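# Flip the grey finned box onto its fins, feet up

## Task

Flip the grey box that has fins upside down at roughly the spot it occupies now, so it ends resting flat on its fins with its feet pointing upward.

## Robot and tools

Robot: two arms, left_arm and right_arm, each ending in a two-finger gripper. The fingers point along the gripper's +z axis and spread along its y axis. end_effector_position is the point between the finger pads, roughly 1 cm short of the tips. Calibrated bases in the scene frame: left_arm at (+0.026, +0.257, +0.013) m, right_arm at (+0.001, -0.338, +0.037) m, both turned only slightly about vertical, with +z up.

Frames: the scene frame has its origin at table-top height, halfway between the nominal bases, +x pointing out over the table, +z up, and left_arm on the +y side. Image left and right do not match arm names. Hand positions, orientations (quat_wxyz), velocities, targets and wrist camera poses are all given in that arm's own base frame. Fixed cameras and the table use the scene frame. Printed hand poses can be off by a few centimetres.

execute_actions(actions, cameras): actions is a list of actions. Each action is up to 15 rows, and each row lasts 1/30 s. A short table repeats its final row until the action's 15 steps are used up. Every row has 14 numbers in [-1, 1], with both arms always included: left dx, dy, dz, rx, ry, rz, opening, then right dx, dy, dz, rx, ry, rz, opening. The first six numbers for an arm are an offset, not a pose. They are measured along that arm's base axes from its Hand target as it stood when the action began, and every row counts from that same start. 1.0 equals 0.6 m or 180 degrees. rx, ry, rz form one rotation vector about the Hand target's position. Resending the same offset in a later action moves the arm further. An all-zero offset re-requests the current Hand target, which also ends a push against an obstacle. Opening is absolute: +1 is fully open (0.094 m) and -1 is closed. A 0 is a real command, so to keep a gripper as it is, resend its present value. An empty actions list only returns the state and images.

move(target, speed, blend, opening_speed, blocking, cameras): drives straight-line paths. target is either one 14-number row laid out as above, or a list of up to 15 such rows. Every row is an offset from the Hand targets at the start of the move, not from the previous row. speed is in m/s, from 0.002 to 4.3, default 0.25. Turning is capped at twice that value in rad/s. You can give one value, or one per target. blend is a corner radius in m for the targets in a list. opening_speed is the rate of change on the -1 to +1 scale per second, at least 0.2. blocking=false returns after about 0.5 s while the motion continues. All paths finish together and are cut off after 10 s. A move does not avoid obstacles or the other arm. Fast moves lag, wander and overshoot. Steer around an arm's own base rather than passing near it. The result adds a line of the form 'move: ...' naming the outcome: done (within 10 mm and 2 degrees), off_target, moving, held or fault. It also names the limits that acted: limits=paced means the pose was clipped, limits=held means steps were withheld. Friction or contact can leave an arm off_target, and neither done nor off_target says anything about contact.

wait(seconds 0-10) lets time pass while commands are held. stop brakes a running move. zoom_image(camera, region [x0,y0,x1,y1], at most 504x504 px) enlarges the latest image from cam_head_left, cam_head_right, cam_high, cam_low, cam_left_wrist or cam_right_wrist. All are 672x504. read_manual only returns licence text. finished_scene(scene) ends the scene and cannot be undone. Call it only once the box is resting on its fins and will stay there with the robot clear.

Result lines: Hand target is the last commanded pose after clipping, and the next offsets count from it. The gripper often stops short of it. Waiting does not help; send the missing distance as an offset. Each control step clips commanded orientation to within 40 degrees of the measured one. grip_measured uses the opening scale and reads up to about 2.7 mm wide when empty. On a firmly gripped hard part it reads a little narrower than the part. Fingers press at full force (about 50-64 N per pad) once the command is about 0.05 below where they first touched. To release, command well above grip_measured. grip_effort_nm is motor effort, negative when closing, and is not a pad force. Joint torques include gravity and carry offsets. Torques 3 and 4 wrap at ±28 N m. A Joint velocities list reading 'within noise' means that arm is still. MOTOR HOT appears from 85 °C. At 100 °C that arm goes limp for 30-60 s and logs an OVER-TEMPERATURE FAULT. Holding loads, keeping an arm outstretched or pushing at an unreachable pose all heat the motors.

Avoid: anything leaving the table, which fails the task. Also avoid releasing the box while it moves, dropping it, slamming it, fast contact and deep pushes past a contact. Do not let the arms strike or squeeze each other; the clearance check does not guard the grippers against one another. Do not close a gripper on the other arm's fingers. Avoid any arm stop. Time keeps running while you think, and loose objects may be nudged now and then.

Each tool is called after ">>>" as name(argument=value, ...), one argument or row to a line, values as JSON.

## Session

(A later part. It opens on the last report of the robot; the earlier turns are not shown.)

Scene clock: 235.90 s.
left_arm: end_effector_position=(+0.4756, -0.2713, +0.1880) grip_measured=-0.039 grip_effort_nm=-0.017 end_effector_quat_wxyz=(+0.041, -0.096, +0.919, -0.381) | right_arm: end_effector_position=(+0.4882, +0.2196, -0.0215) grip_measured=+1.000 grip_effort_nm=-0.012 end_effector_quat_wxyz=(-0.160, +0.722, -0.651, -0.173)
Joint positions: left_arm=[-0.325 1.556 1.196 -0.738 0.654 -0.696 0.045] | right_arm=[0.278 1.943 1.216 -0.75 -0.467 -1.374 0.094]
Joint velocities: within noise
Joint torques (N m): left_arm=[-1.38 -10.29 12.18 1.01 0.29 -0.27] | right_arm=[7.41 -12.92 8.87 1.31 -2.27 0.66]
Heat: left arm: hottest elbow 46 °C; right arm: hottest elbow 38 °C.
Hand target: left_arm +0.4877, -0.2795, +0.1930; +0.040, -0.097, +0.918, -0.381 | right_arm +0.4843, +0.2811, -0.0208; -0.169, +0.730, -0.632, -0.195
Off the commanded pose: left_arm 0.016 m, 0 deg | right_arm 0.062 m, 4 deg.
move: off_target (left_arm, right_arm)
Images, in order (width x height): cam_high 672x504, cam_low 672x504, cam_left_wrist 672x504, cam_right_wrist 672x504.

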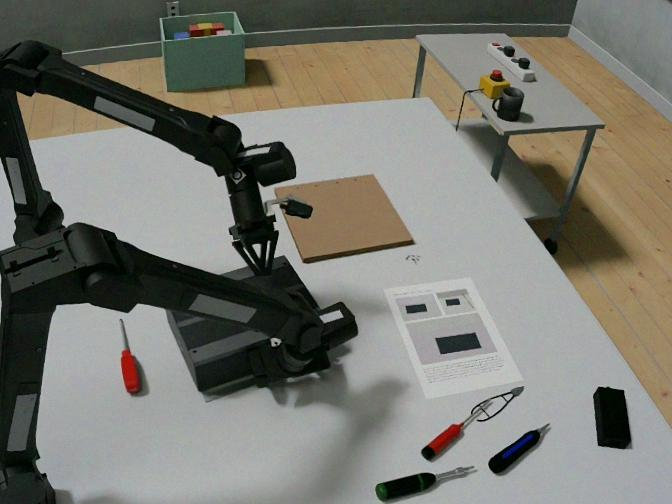

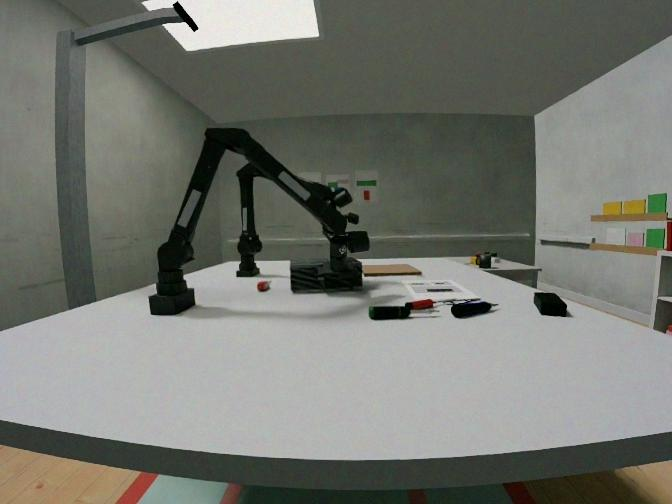

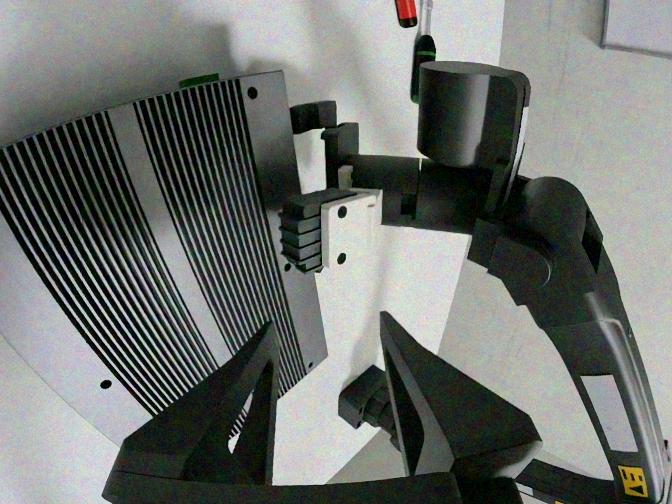

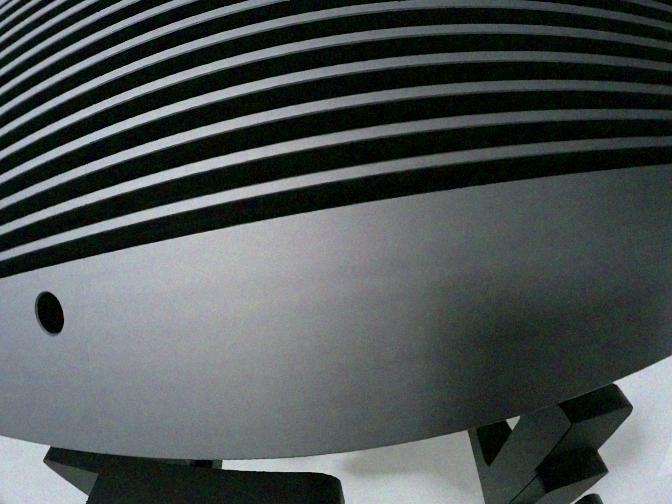

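>>> move(
  target=[
    [0,0.1,0.05,0,0,0,-0.04,0,-0.2,0,0,0,0,1],
    [-0.1,0.45,0.05,0,0,0,-0.04,0,-0.35,0.2,0,0,0,1],
  ],
  blend=[0.02,0],
)

>>> zoom_image(
  camera="cam_left_wrist",
  region=[250, 0, 672, 330],
)

>>> zoom_image(
  camera="cam_high",
  region=[150, 230, 350, 410],
)

>>> zoom_image(
  camera="cam_head_left",
  region=[250, 190, 430, 350],
)

Scene clock: 281.33 s.
left_arm: end_effector_position=(+0.4195, -0.0130, +0.2172) grip_measured=-0.039 grip_effort_nm=-0.017 end_effector_quat_wxyz=(+0.034, -0.103, +0.918, -0.382) | right_arm: end_effector_position=(+0.4688, +0.0758, +0.0847) grip_measured=+1.000 grip_effort_nm=-0.012 end_effector_quat_wxyz=(-0.157, +0.726, -0.635, -0.211)
Joint positions: left_arm=[0.264 1.456 1.185 -1.363 0.784 0.066 0.045] | right_arm=[-0.018 1.765 1.266 -1.205 -0.516 -1.758 0.094]
Joint velocities: within noise
Joint torques (N m): left_arm=[-0.56 -9.17 10.51 0.2 0.61 0.05] | right_arm=[-1.79 -14.45 9.66 -0.01 -0.39 -0.09]
Heat: left arm: hottest elbow 49 °C; right arm: hottest elbow 39 °C.
Hand target: left_arm +0.4277, -0.0097, +0.2231; +0.041, -0.097, +0.918, -0.381 | right_arm +0.4842, +0.0712, +0.0993; -0.169, +0.731, -0.632, -0.195
Off the commanded pose: left_arm 0.011 m, 1 deg | right_arm 0.022 m, 2 deg.
move: off_target (left_arm, right_arm)

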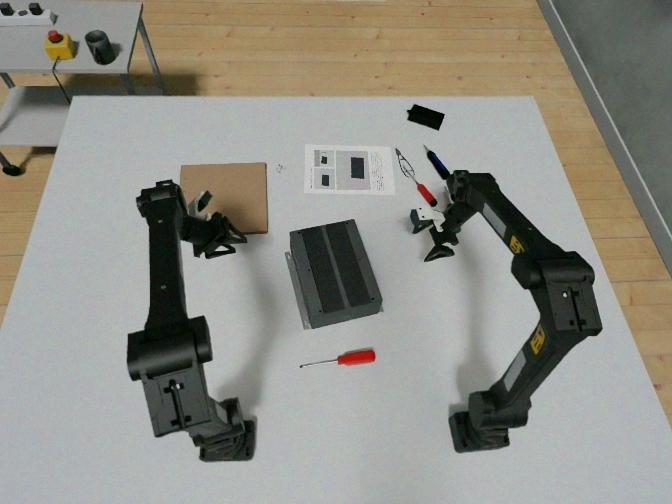

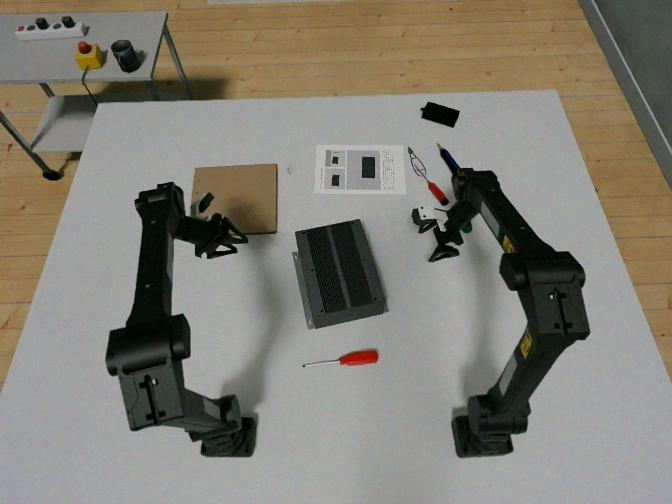

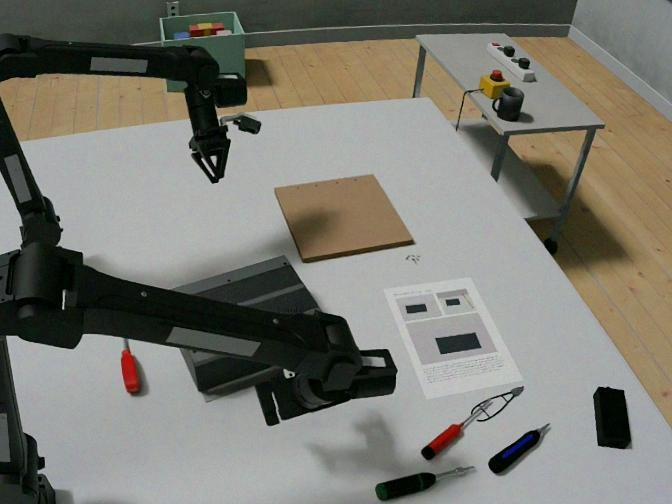

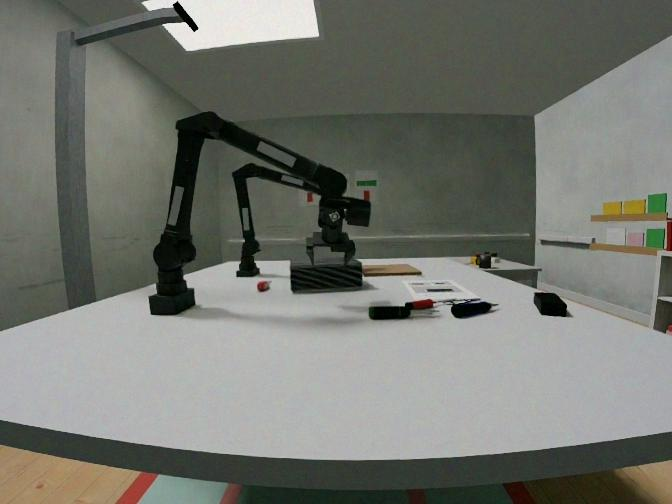

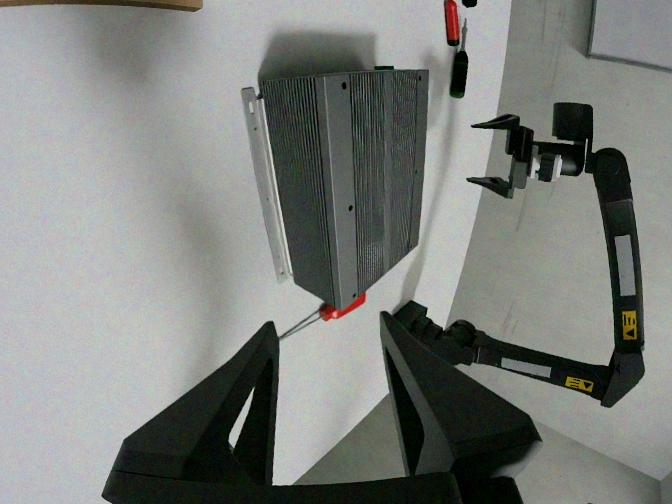

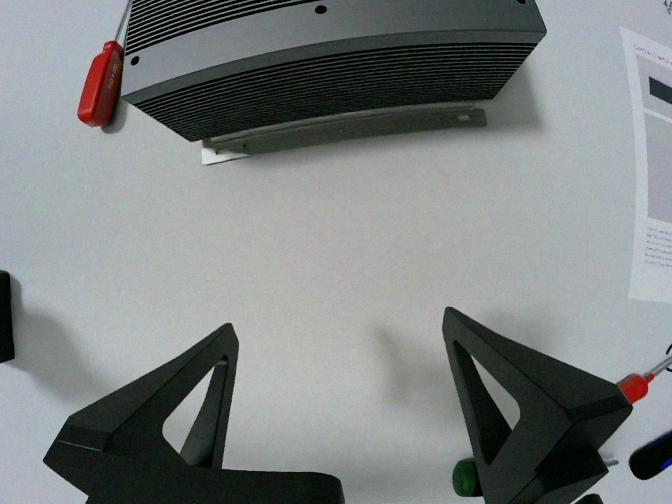

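Scaled by 1.194 from the camera's 672x504 image, which has a finer 960x720 frame.

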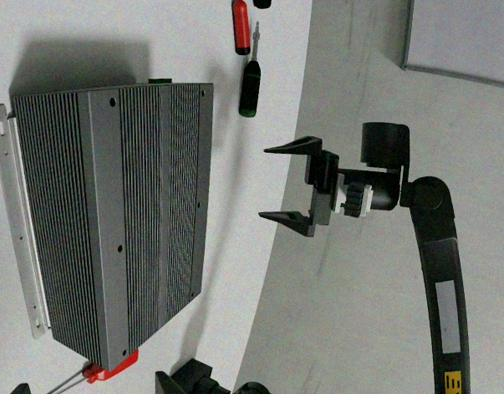

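Scaled by 2.520.

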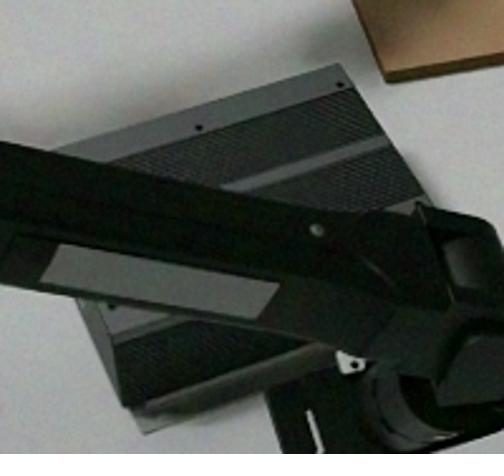

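Scaled by 2.800.

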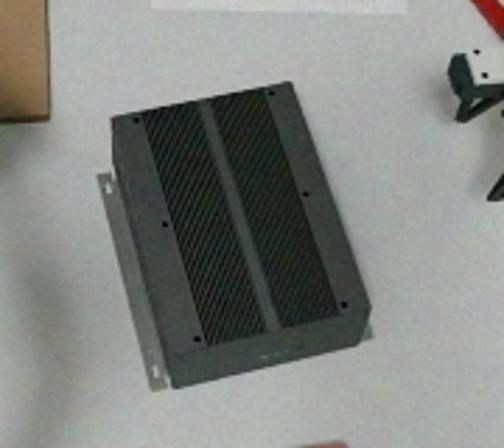

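>>> move(
  target=[
    [-0.032,-0.1,-0.2,0,0,0.022,-0.04,0.036,0.1,-0.2,0,0,0.022,1],
    [-0.032,-0.18,-0.313,0,0,0.022,-0.04,0.036,0.198,-0.2,0,0,0.022,1],
  ],
  blend=[0.03,0],
  speed=[0.2,0.1],
  cameras=["cam_head_left","cam_left_wrist","cam_right_wrist"],
)

Scene clock: 353.30 s.
left_arm: end_effector_position=(+0.4104, -0.1147, +0.0451) grip_measured=-0.039 grip_effort_nm=-0.012 end_effector_quat_wxyz=(+0.064, -0.123, +0.914, -0.381) | right_arm: end_effector_position=(+0.4903, +0.1815, -0.0237) grip_measured=+1.000 grip_effort_nm=-0.007 end_effector_quat_wxyz=(-0.153, +0.749, -0.610, -0.209)
Joint positions: left_arm=[0.008 1.562 0.766 -0.49 0.752 -0.372 0.045] | right_arm=[0.191 1.985 1.268 -0.893 -0.522 -1.595 0.094]
Joint velocities: within noise
Joint torques (N m): left_arm=[-1.49 -7.77 6.19 1.62 0.39 -0.24] | right_arm=[0.15 -15.15 8.57 0.81 -0.54 0.03]
Heat: left arm: hottest elbow 45 °C; right arm: hottest elbow 41 °C.
Hand target: left_arm +0.4085, -0.1176, +0.0352; +0.054, -0.129, +0.915, -0.380 | right_arm +0.5060, +0.1901, -0.0206; -0.163, +0.752, -0.606, -0.201
Off the commanded pose: left_arm 0.010 m, 1 deg | right_arm 0.018 m, 2 deg.
move: off_target (right_arm)
Images, in order (width x height): cam_head_left 672x504, cam_left_wrist 672x504, cam_right_wrist 672x504.

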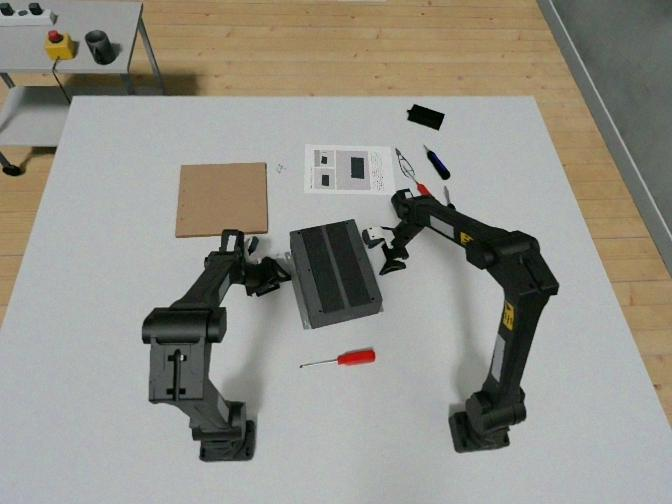

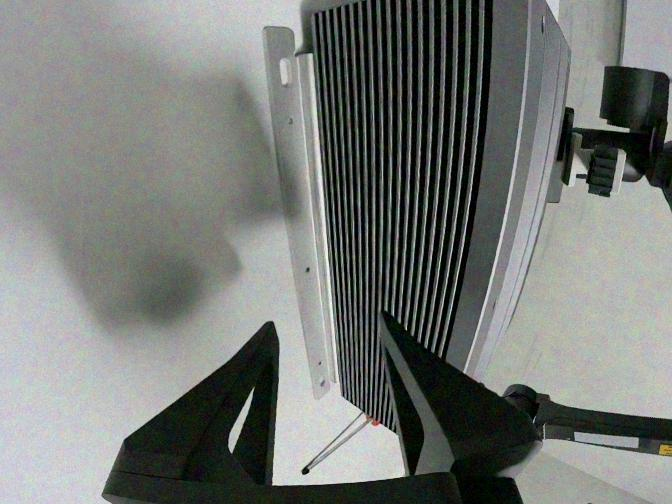

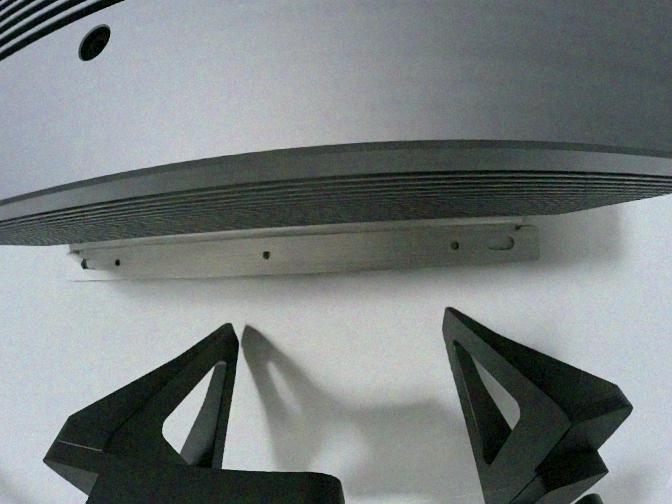

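>>> move(
  target=[
    [0.03,-0.1,0,0,0,0,-0.04,-0.05,0.1,0,0,0,0,1],
    [0.088,-0.304,0.1,0,0,0,-0.04,-0.092,0.303,0,0,0,0,1],
  ],
  speed=[0.06,0.08],
  cameras=["cam_high","cam_low","cam_left_wrist","cam_right_wrist"],
)

Scene clock: 363.37 s.
left_arm: end_effector_position=(+0.4153, -0.1392, +0.0442) grip_measured=-0.043 grip_effort_nm=0.149 end_effector_quat_wxyz=(+0.044, -0.262, +0.917, -0.298) | right_arm: end_effector_position=(+0.4876, +0.2204, -0.0217) grip_measured=+1.000 grip_effort_nm=-0.017 end_effector_quat_wxyz=(-0.136, +0.742, -0.639, -0.150)
Joint positions: left_arm=[-0.13 1.52 0.779 -0.476 0.509 -0.781 0.045] | right_arm=[0.3 1.944 1.236 -0.787 -0.401 -1.406 0.094]
Joint velocities: within noise
Joint torques (N m): left_arm=[-1.85 -9.17 7.12 1.68 0.93 -0.09] | right_arm=[-0.03 -15.44 6.22 0.65 -0.95 0.09]
Heat: left arm: hottest elbow 44 °C; right arm: hottest elbow 42 °C.
Hand target: left_arm +0.4160, -0.1441, +0.0453; +0.044, -0.255, +0.916, -0.305 (not the last commanded pose) | right_arm +0.4863, +0.2237, -0.0217; -0.138, +0.739, -0.640, -0.156 (not the last commanded pose)
Off the commanded pose: left_arm 0.175 m, 18 deg | right_arm 0.156 m, 8 deg.
move: held (left_arm, right_arm; a check stopped the path); path passed 1 of 2 targets; limits=held
pose unreachable (left arm): on one or more control steps of this call, first in action 0 (counted from 0), this arm could not follow its commanded pose, so it was not sent that pose on those steps. It may still have moved: this result reports where it is.
cause: moving toward the commanded pose would bring a part of the arm too close to another arm (this arm's fingers and the right arm's wrist (the part past joint 5), along the way the arms are being sent, or toward where that arm still pushes).
pose unreachable (right arm): on one or more control steps of this call, first in action 0 (counted from 0), this arm could not follow its commanded pose, so it was not sent that pose on those steps. It may still have moved: this result reports where it is.
cause: moving toward the commanded pose would bring a part of the arm too close to another arm (this arm's wrist (the part past joint 5) and the left arm's fingers, along the way the arms are being sent, or toward where that arm still pushes).
Images, in order (width x height): cam_high 672x504, cam_low 672x504, cam_left_wrist 672x504, cam_right_wrist 672x504.

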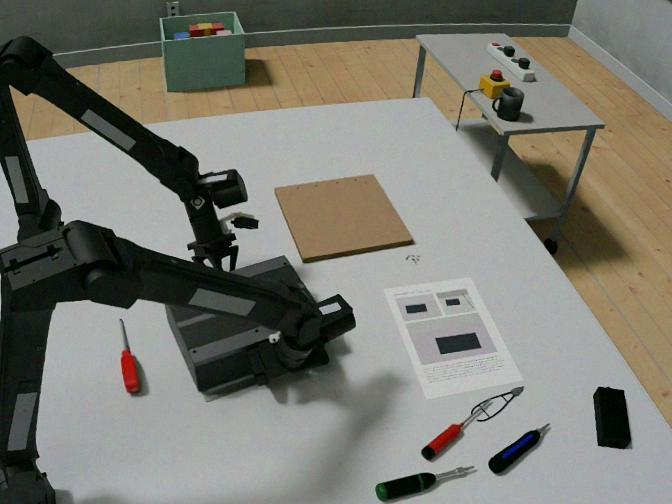

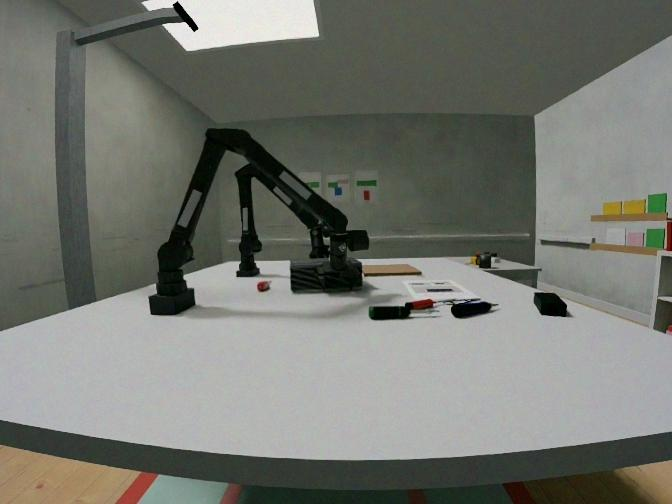

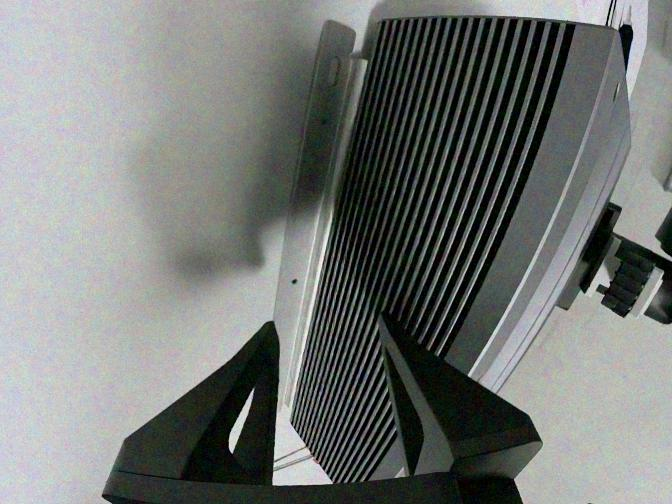

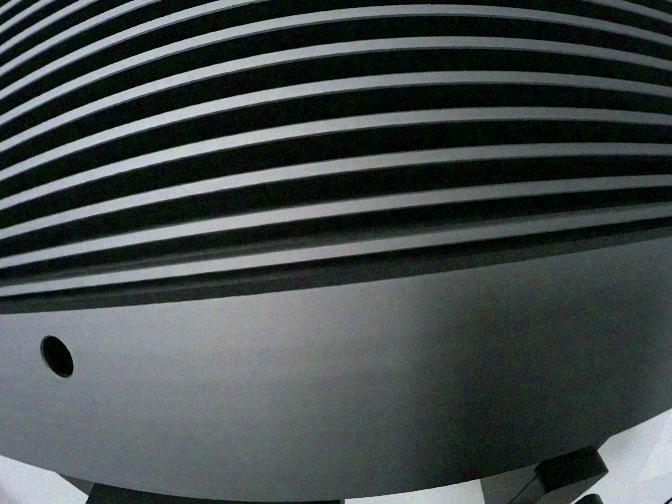

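>>> zoom_image(
  camera="cam_left_wrist",
  region=[280, 0, 460, 180],
)

>>> move(
  target=[
    [-0.05,0.2,0.0,0,0,0.1,-0.04,0,-0.08,0,0,0,0,1],
    [0.1,0.3,0.0,0,0,0.15,-0.04,0,-0.2,0,0,0,0,1],
  ],
)

>>> zoom_image(
  camera="cam_right_wrist",
  region=[0, 60, 672, 380],
)

>>> zoom_image(
  camera="cam_left_wrist",
  region=[200, 0, 672, 430],
)

>>> zoom_image(
  camera="cam_low",
  region=[280, 250, 370, 300],
)

Scaled by 2.800 from the camera's 672x504 image, which has a finer 960x720 frame.

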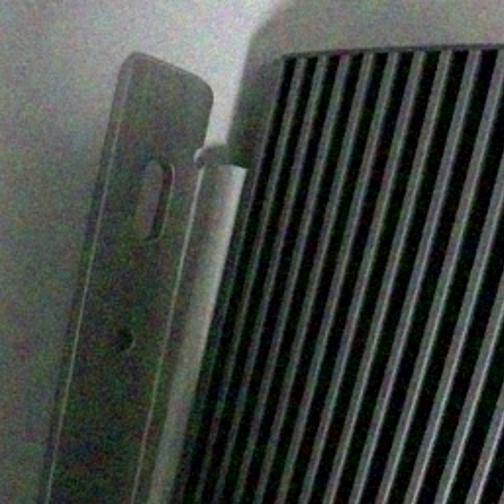

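Scene clock: 412.47 s.
left_arm: end_effector_position=(+0.4584, +0.0294, +0.0420) grip_measured=-0.043 grip_effort_nm=0.149 end_effector_quat_wxyz=(+0.104, -0.458, +0.836, -0.285) | right_arm: end_effector_position=(+0.4862, +0.1061, -0.0257) grip_measured=+1.000 grip_effort_nm=-0.012 end_effector_quat_wxyz=(-0.137, +0.738, -0.642, -0.158)
Joint positions: left_arm=[0.243 1.562 0.818 -0.441 0.494 -0.857 0.045] | right_arm=[0.074 1.925 1.187 -0.861 -0.42 -1.641 0.094]
Joint velocities: within noise
Joint torques (N m): left_arm=[-0.44 -8.29 9.92 1.77 0.2 -0.3] | right_arm=[-1.55 -16.26 5.78 0.2 -0.35 -0.11]
Heat: left arm: hottest elbow 42 °C; right arm: hottest elbow 38 °C.
Hand target: left_arm +0.4761, +0.0360, +0.0454; +0.114, -0.462, +0.832, -0.287 | right_arm +0.4864, +0.1036, -0.0217; -0.138, +0.739, -0.641, -0.156
Off the commanded pose: left_arm 0.019 m, 1 deg | right_arm 0.005 m, 0 deg.
move: off_target (left_arm)

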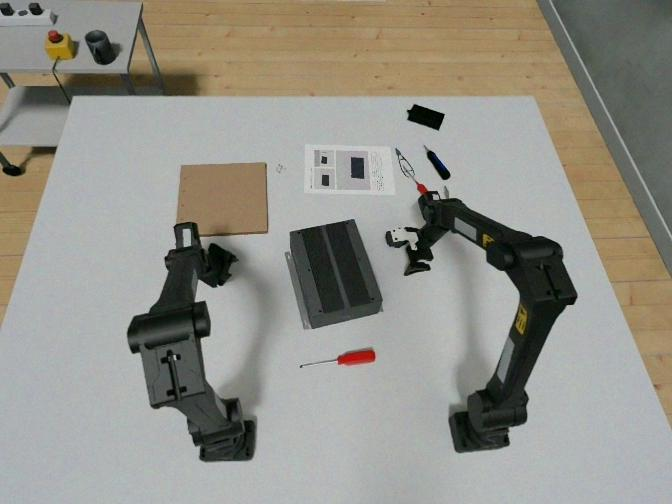

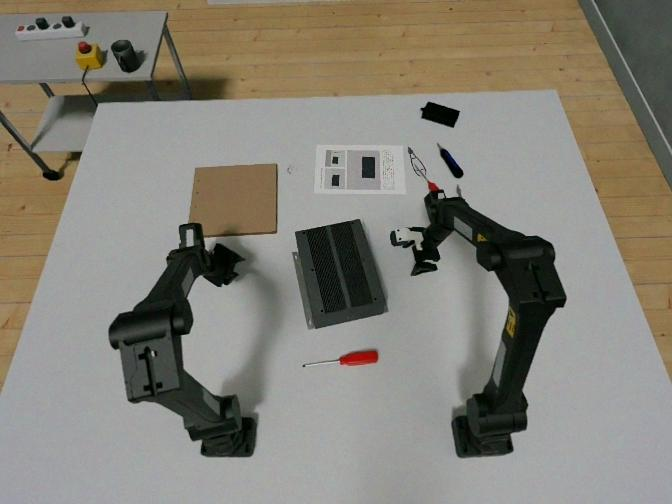

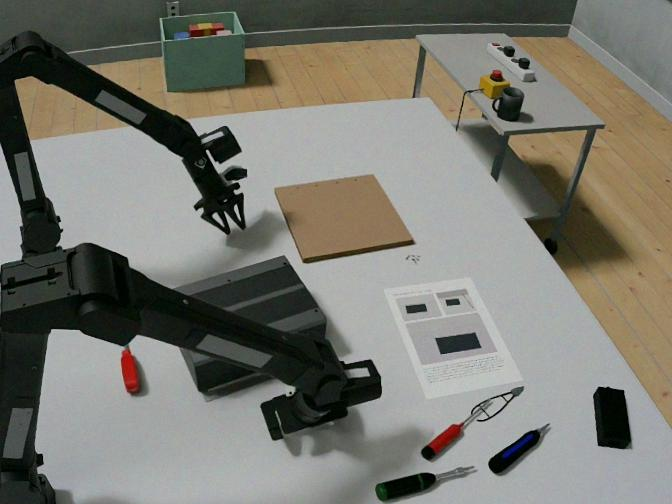

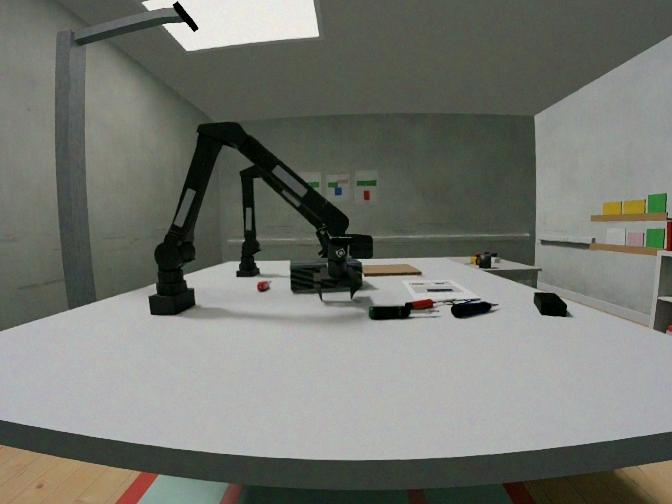

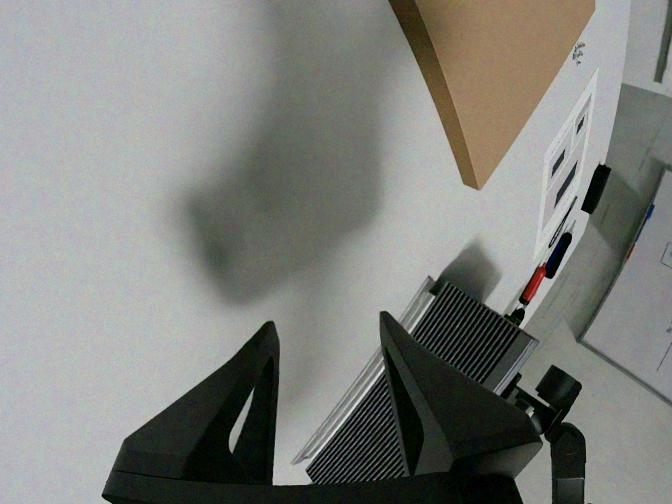

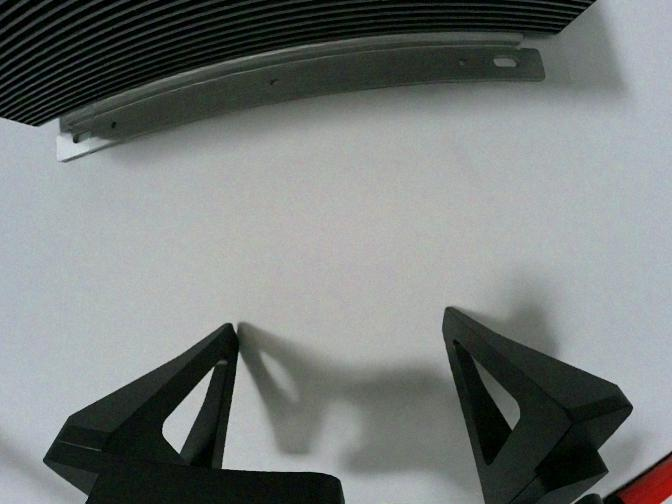

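Region (0, 60, 672, 380) is 672x320 pixels. A region can be at most 504 by 504 pixels.

Scaled by 1.068 from the camera's 672x504 image, which has a finer 960x720 frame.

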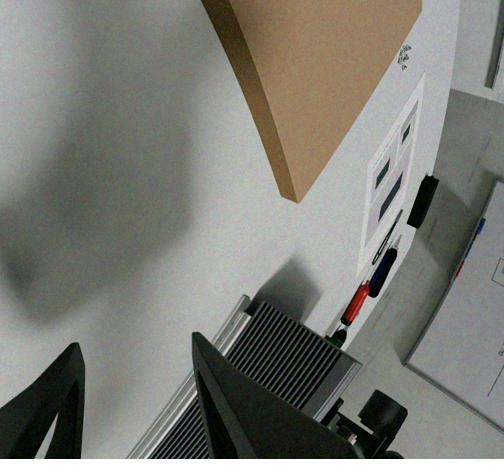

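Scaled by 5.600.

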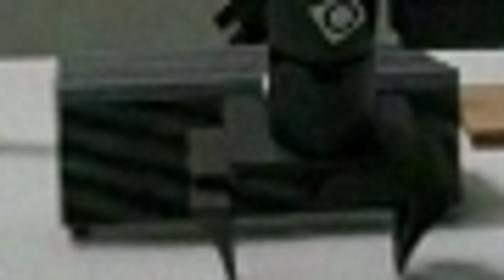

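>>> move(
  target=[
    [0.05,0,0.05,-0.06,-0.06,-0.1,1,-0.2,0,0.35,-0.02,-0.2,-0.03,1],
    [0.088,-0.152,0.045,-0.119,-0.117,-0.213,1,-0.427,0.378,0.3,-0.046,-0.396,-0.06,1],
  ],
  blend=[0.05,0],
)

Scene clock: 467.47 s.
left_arm: end_effector_position=(+0.5179, -0.0538, +0.0758) grip_measured=+0.997 grip_effort_nm=0.154 end_effector_quat_wxyz=(+0.076, -0.128, +0.835, -0.530) | right_arm: end_effector_position=(+0.2286, +0.3115, +0.1425) grip_measured=+1.000 grip_effort_nm=-0.007 end_effector_quat_wxyz=(-0.426, +0.652, -0.506, +0.370)
Joint positions: left_arm=[0.199 1.832 1.093 -0.633 1.121 -0.231 0.094] | right_arm=[1.323 1.202 0.477 -0.012 1 -0.973 0.094]
Joint velocities: within noise
Joint torques (N m): left_arm=[-1.38 -11.63 9.47 0.58 0.79 0.05] | right_arm=[-0.15 -3.6 9.8 2.22 0.5 0.17]
Heat: left arm: hottest elbow 44 °C; right arm: hottest elbow 37 °C.
Hand target: left_arm +0.5290, -0.0553, +0.0724; +0.076, -0.120, +0.835, -0.531 | right_arm +0.2301, +0.3304, +0.1582; -0.447, +0.639, -0.512, +0.360
Off the commanded pose: left_arm 0.012 m, 1 deg | right_arm 0.025 m, 3 deg.
move: off_target (left_arm, right_arm)

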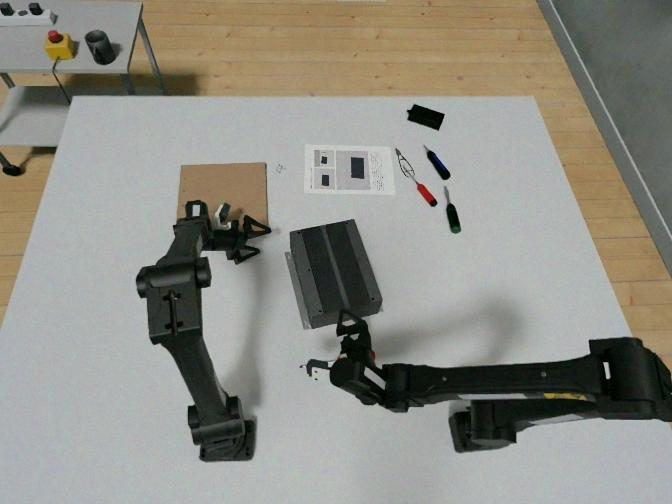

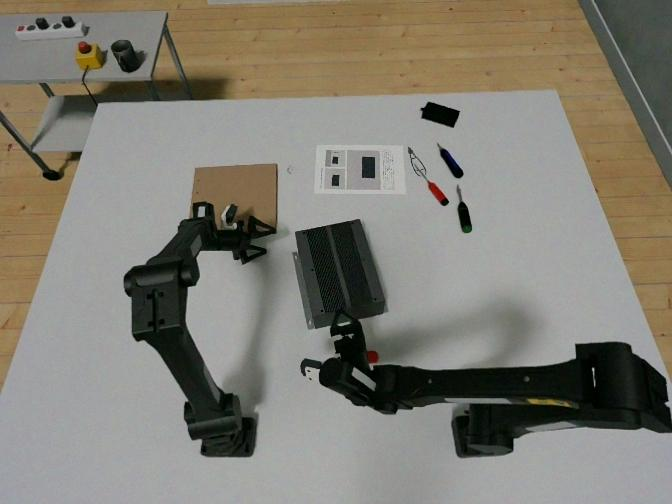

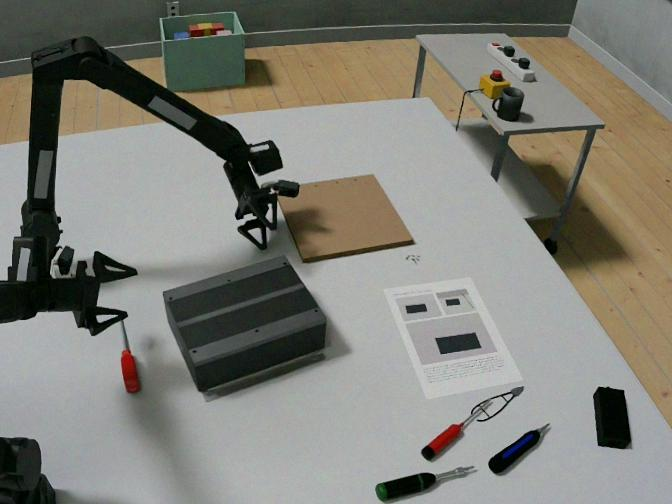

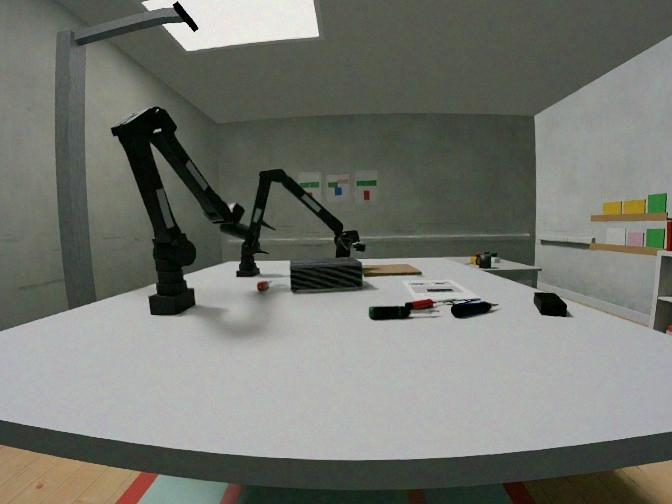

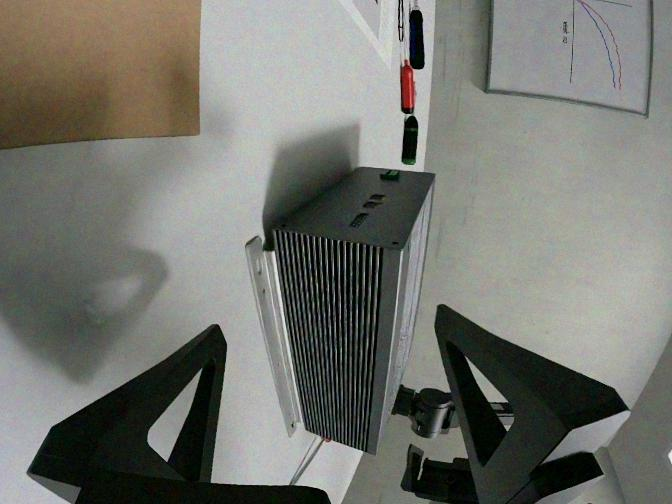

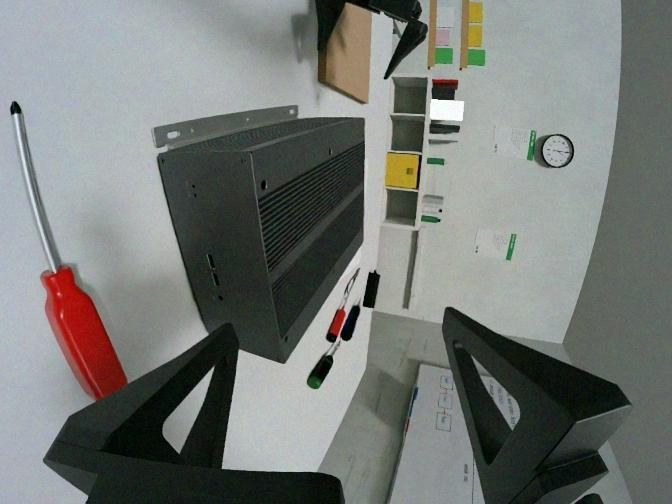

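>>> zoom_image(
  camera="cam_right_wrist",
  region=[130, 80, 390, 370],
)

>>> zoom_image(
  camera="cam_left_wrist",
  region=[230, 150, 450, 350],
)

Scaled by 1.738 from the camera's 672x504 image, which has a finer 960x720 frame.

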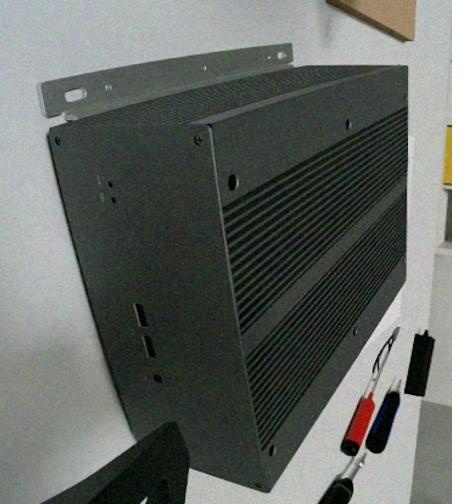

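Scaled by 2.291 from the camera's 672x504 image, which has a finer 960x720 frame.

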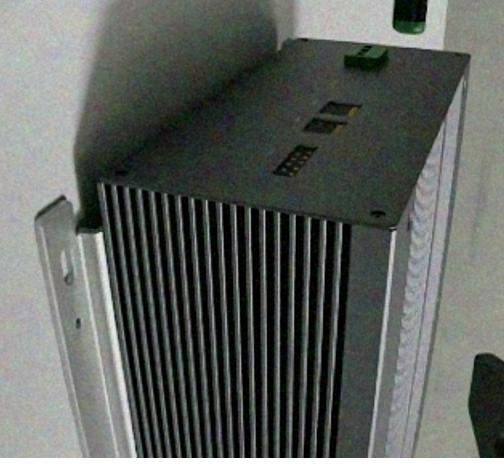

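>>> move(
  target=[
    [-0.1,0.05,0.1,0.05,0.015,0,1,-0.05,-0.38,0.25,0.06,0.13,0.06,1],
    [-0.195,0.02,0,0.105,0.03,0,1,0.45,-0.35,-0.097,0.186,0.404,0.181,1],
    [-0.195,-0.06,-0.058,0.105,0.03,0,1,0.443,-0.229,-0.289,0.186,0.404,0.181,1],
  ],
  blend=[0.05,0.03,0],
  speed=[0.3,0.3,0.12],
  cameras=["cam_head_left","cam_left_wrist","cam_right_wrist"],
)

Scene clock: 581.67 s.
left_arm: end_effector_position=(+0.4141, -0.0878, +0.0470) grip_measured=+0.997 grip_effort_nm=0.159 end_effector_quat_wxyz=(+0.065, -0.126, +0.913, -0.382) | right_arm: end_effector_position=(+0.4964, +0.1871, -0.0121) grip_measured=+1.000 grip_effort_nm=-0.012 end_effector_quat_wxyz=(-0.295, +0.686, -0.562, -0.355)
Joint positions: left_arm=[0.079 1.574 0.791 -0.562 0.77 -0.287 0.094] | right_arm=[0.094 2.076 1.294 -0.926 -0.952 -1.745 0.094]
Joint velocities: within noise
Joint torques (N m): left_arm=[-1.61 -8.12 6.11 1.54 0.4 -0.24] | right_arm=[0.21 -15.97 5.61 0.51 -0.83 0.04]
Heat: left arm: hottest elbow 45 °C; right arm: hottest elbow 45 °C.
Hand target: left_arm +0.4120, -0.0913, +0.0376; +0.055, -0.131, +0.914, -0.381 | right_arm +0.4960, +0.1932, -0.0151; -0.293, +0.687, -0.561, -0.358
Off the commanded pose: left_arm 0.010 m, 1 deg | right_arm 0.007 m, 0 deg.
move: done
Images, in order (width x height): cam_head_left 672x504, cam_left_wrist 672x504, cam_right_wrist 672x504.

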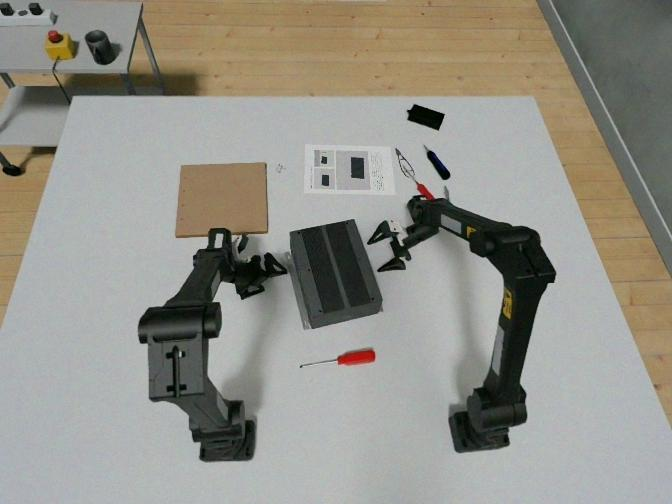

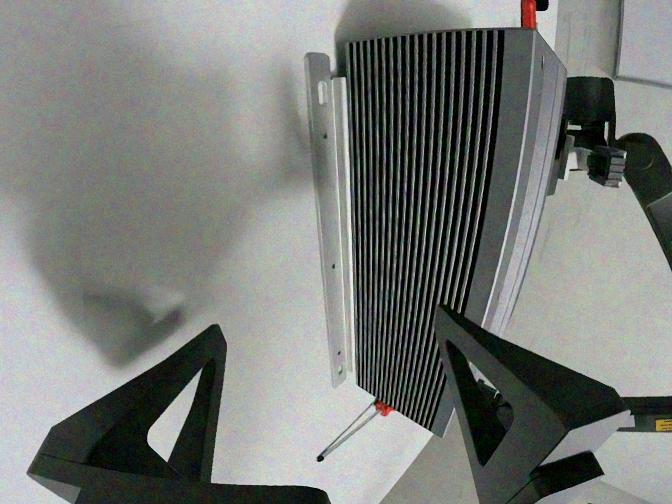

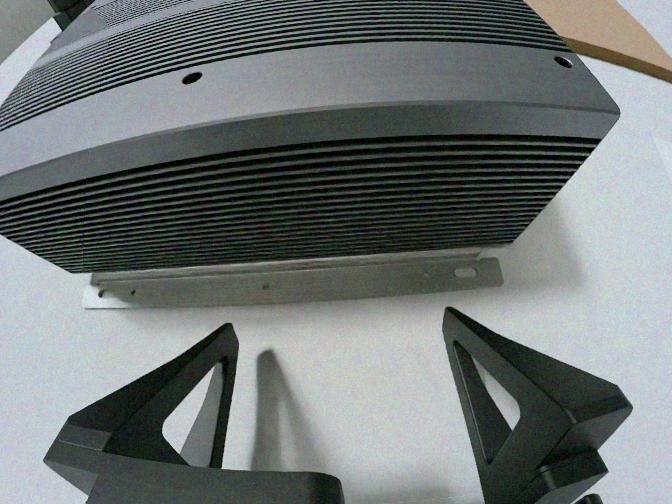

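>>> move(
  target=[
    [0.033,-0.043,0.01,0,0,0,1,-0.043,0.042,0,0,0,0,1],
    [0.092,-0.235,0.06,0,0,0,1,-0.073,0.19,0,0,0,0,1],
  ],
  speed=[0.06,0.06],
  cameras=["cam_high","cam_low","cam_left_wrist","cam_right_wrist"],
)

Scene clock: 594.43 s.
left_arm: end_effector_position=(+0.4264, -0.1230, +0.0487) grip_measured=+0.997 grip_effort_nm=0.168 end_effector_quat_wxyz=(+0.038, -0.238, +0.910, -0.336) | right_arm: end_effector_position=(+0.4742, +0.2162, -0.0213) grip_measured=+1.000 grip_effort_nm=-0.012 end_effector_quat_wxyz=(-0.301, +0.662, -0.606, -0.324)
Joint positions: left_arm=[-0.053 1.553 0.808 -0.5 0.621 -0.669 0.094] | right_arm=[0.165 1.988 1.118 -0.592 -0.91 -1.441 0.094]
Joint velocities: within noise
Joint torques (N m): left_arm=[-17.38 -7.24 14.2 4.41 2.49 -0.41] | right_arm=[12.04 -14.56 6.15 2.39 -2.47 0.76]
Heat: left arm: hottest elbow 44 °C; right arm: hottest elbow 43 °C.
Hand target: left_arm +0.4672, -0.2323, +0.0736; +0.055, -0.131, +0.914, -0.381 | right_arm +0.4521, +0.3071, -0.0152; -0.293, +0.687, -0.561, -0.358
Off the commanded pose: left_arm 0.119 m, 13 deg | right_arm 0.094 m, 7 deg.
move: off_target (left_arm, right_arm)
Images, in order (width x height): cam_high 672x504, cam_low 672x504, cam_left_wrist 672x504, cam_right_wrist 672x504.

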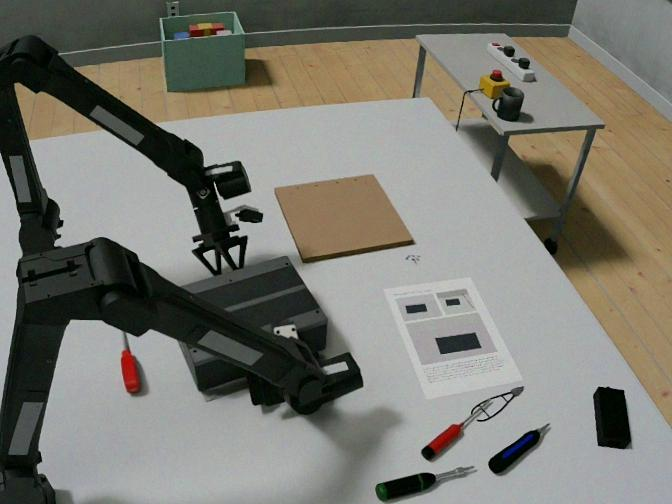

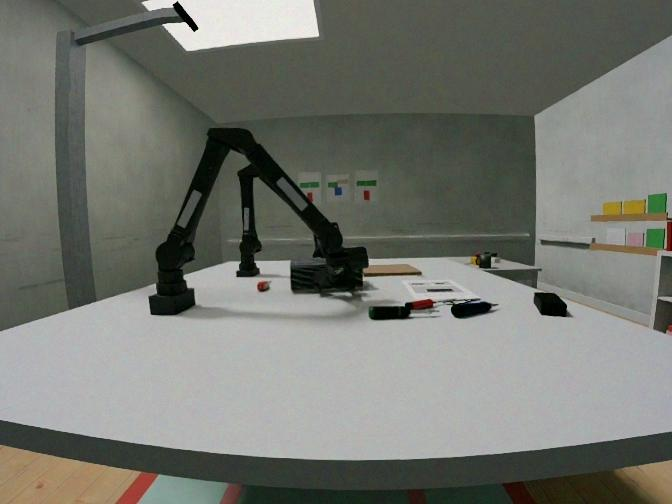

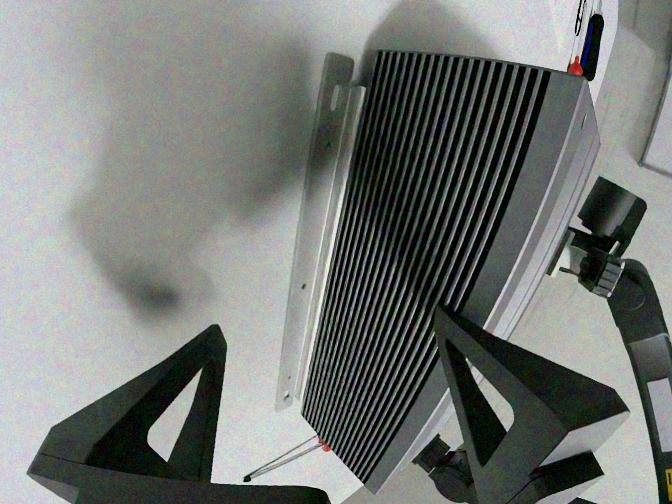

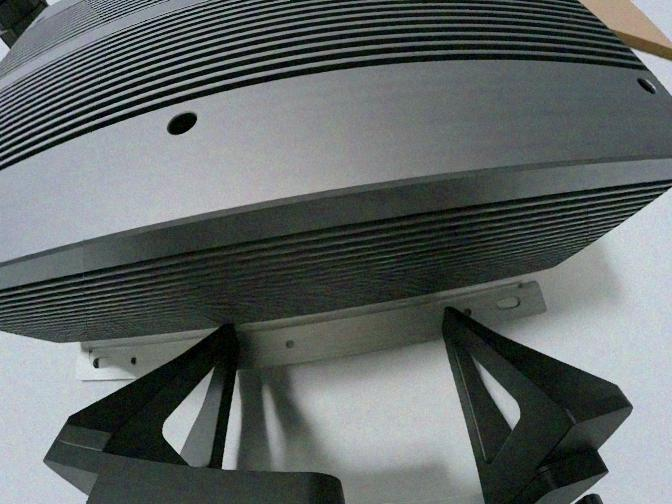

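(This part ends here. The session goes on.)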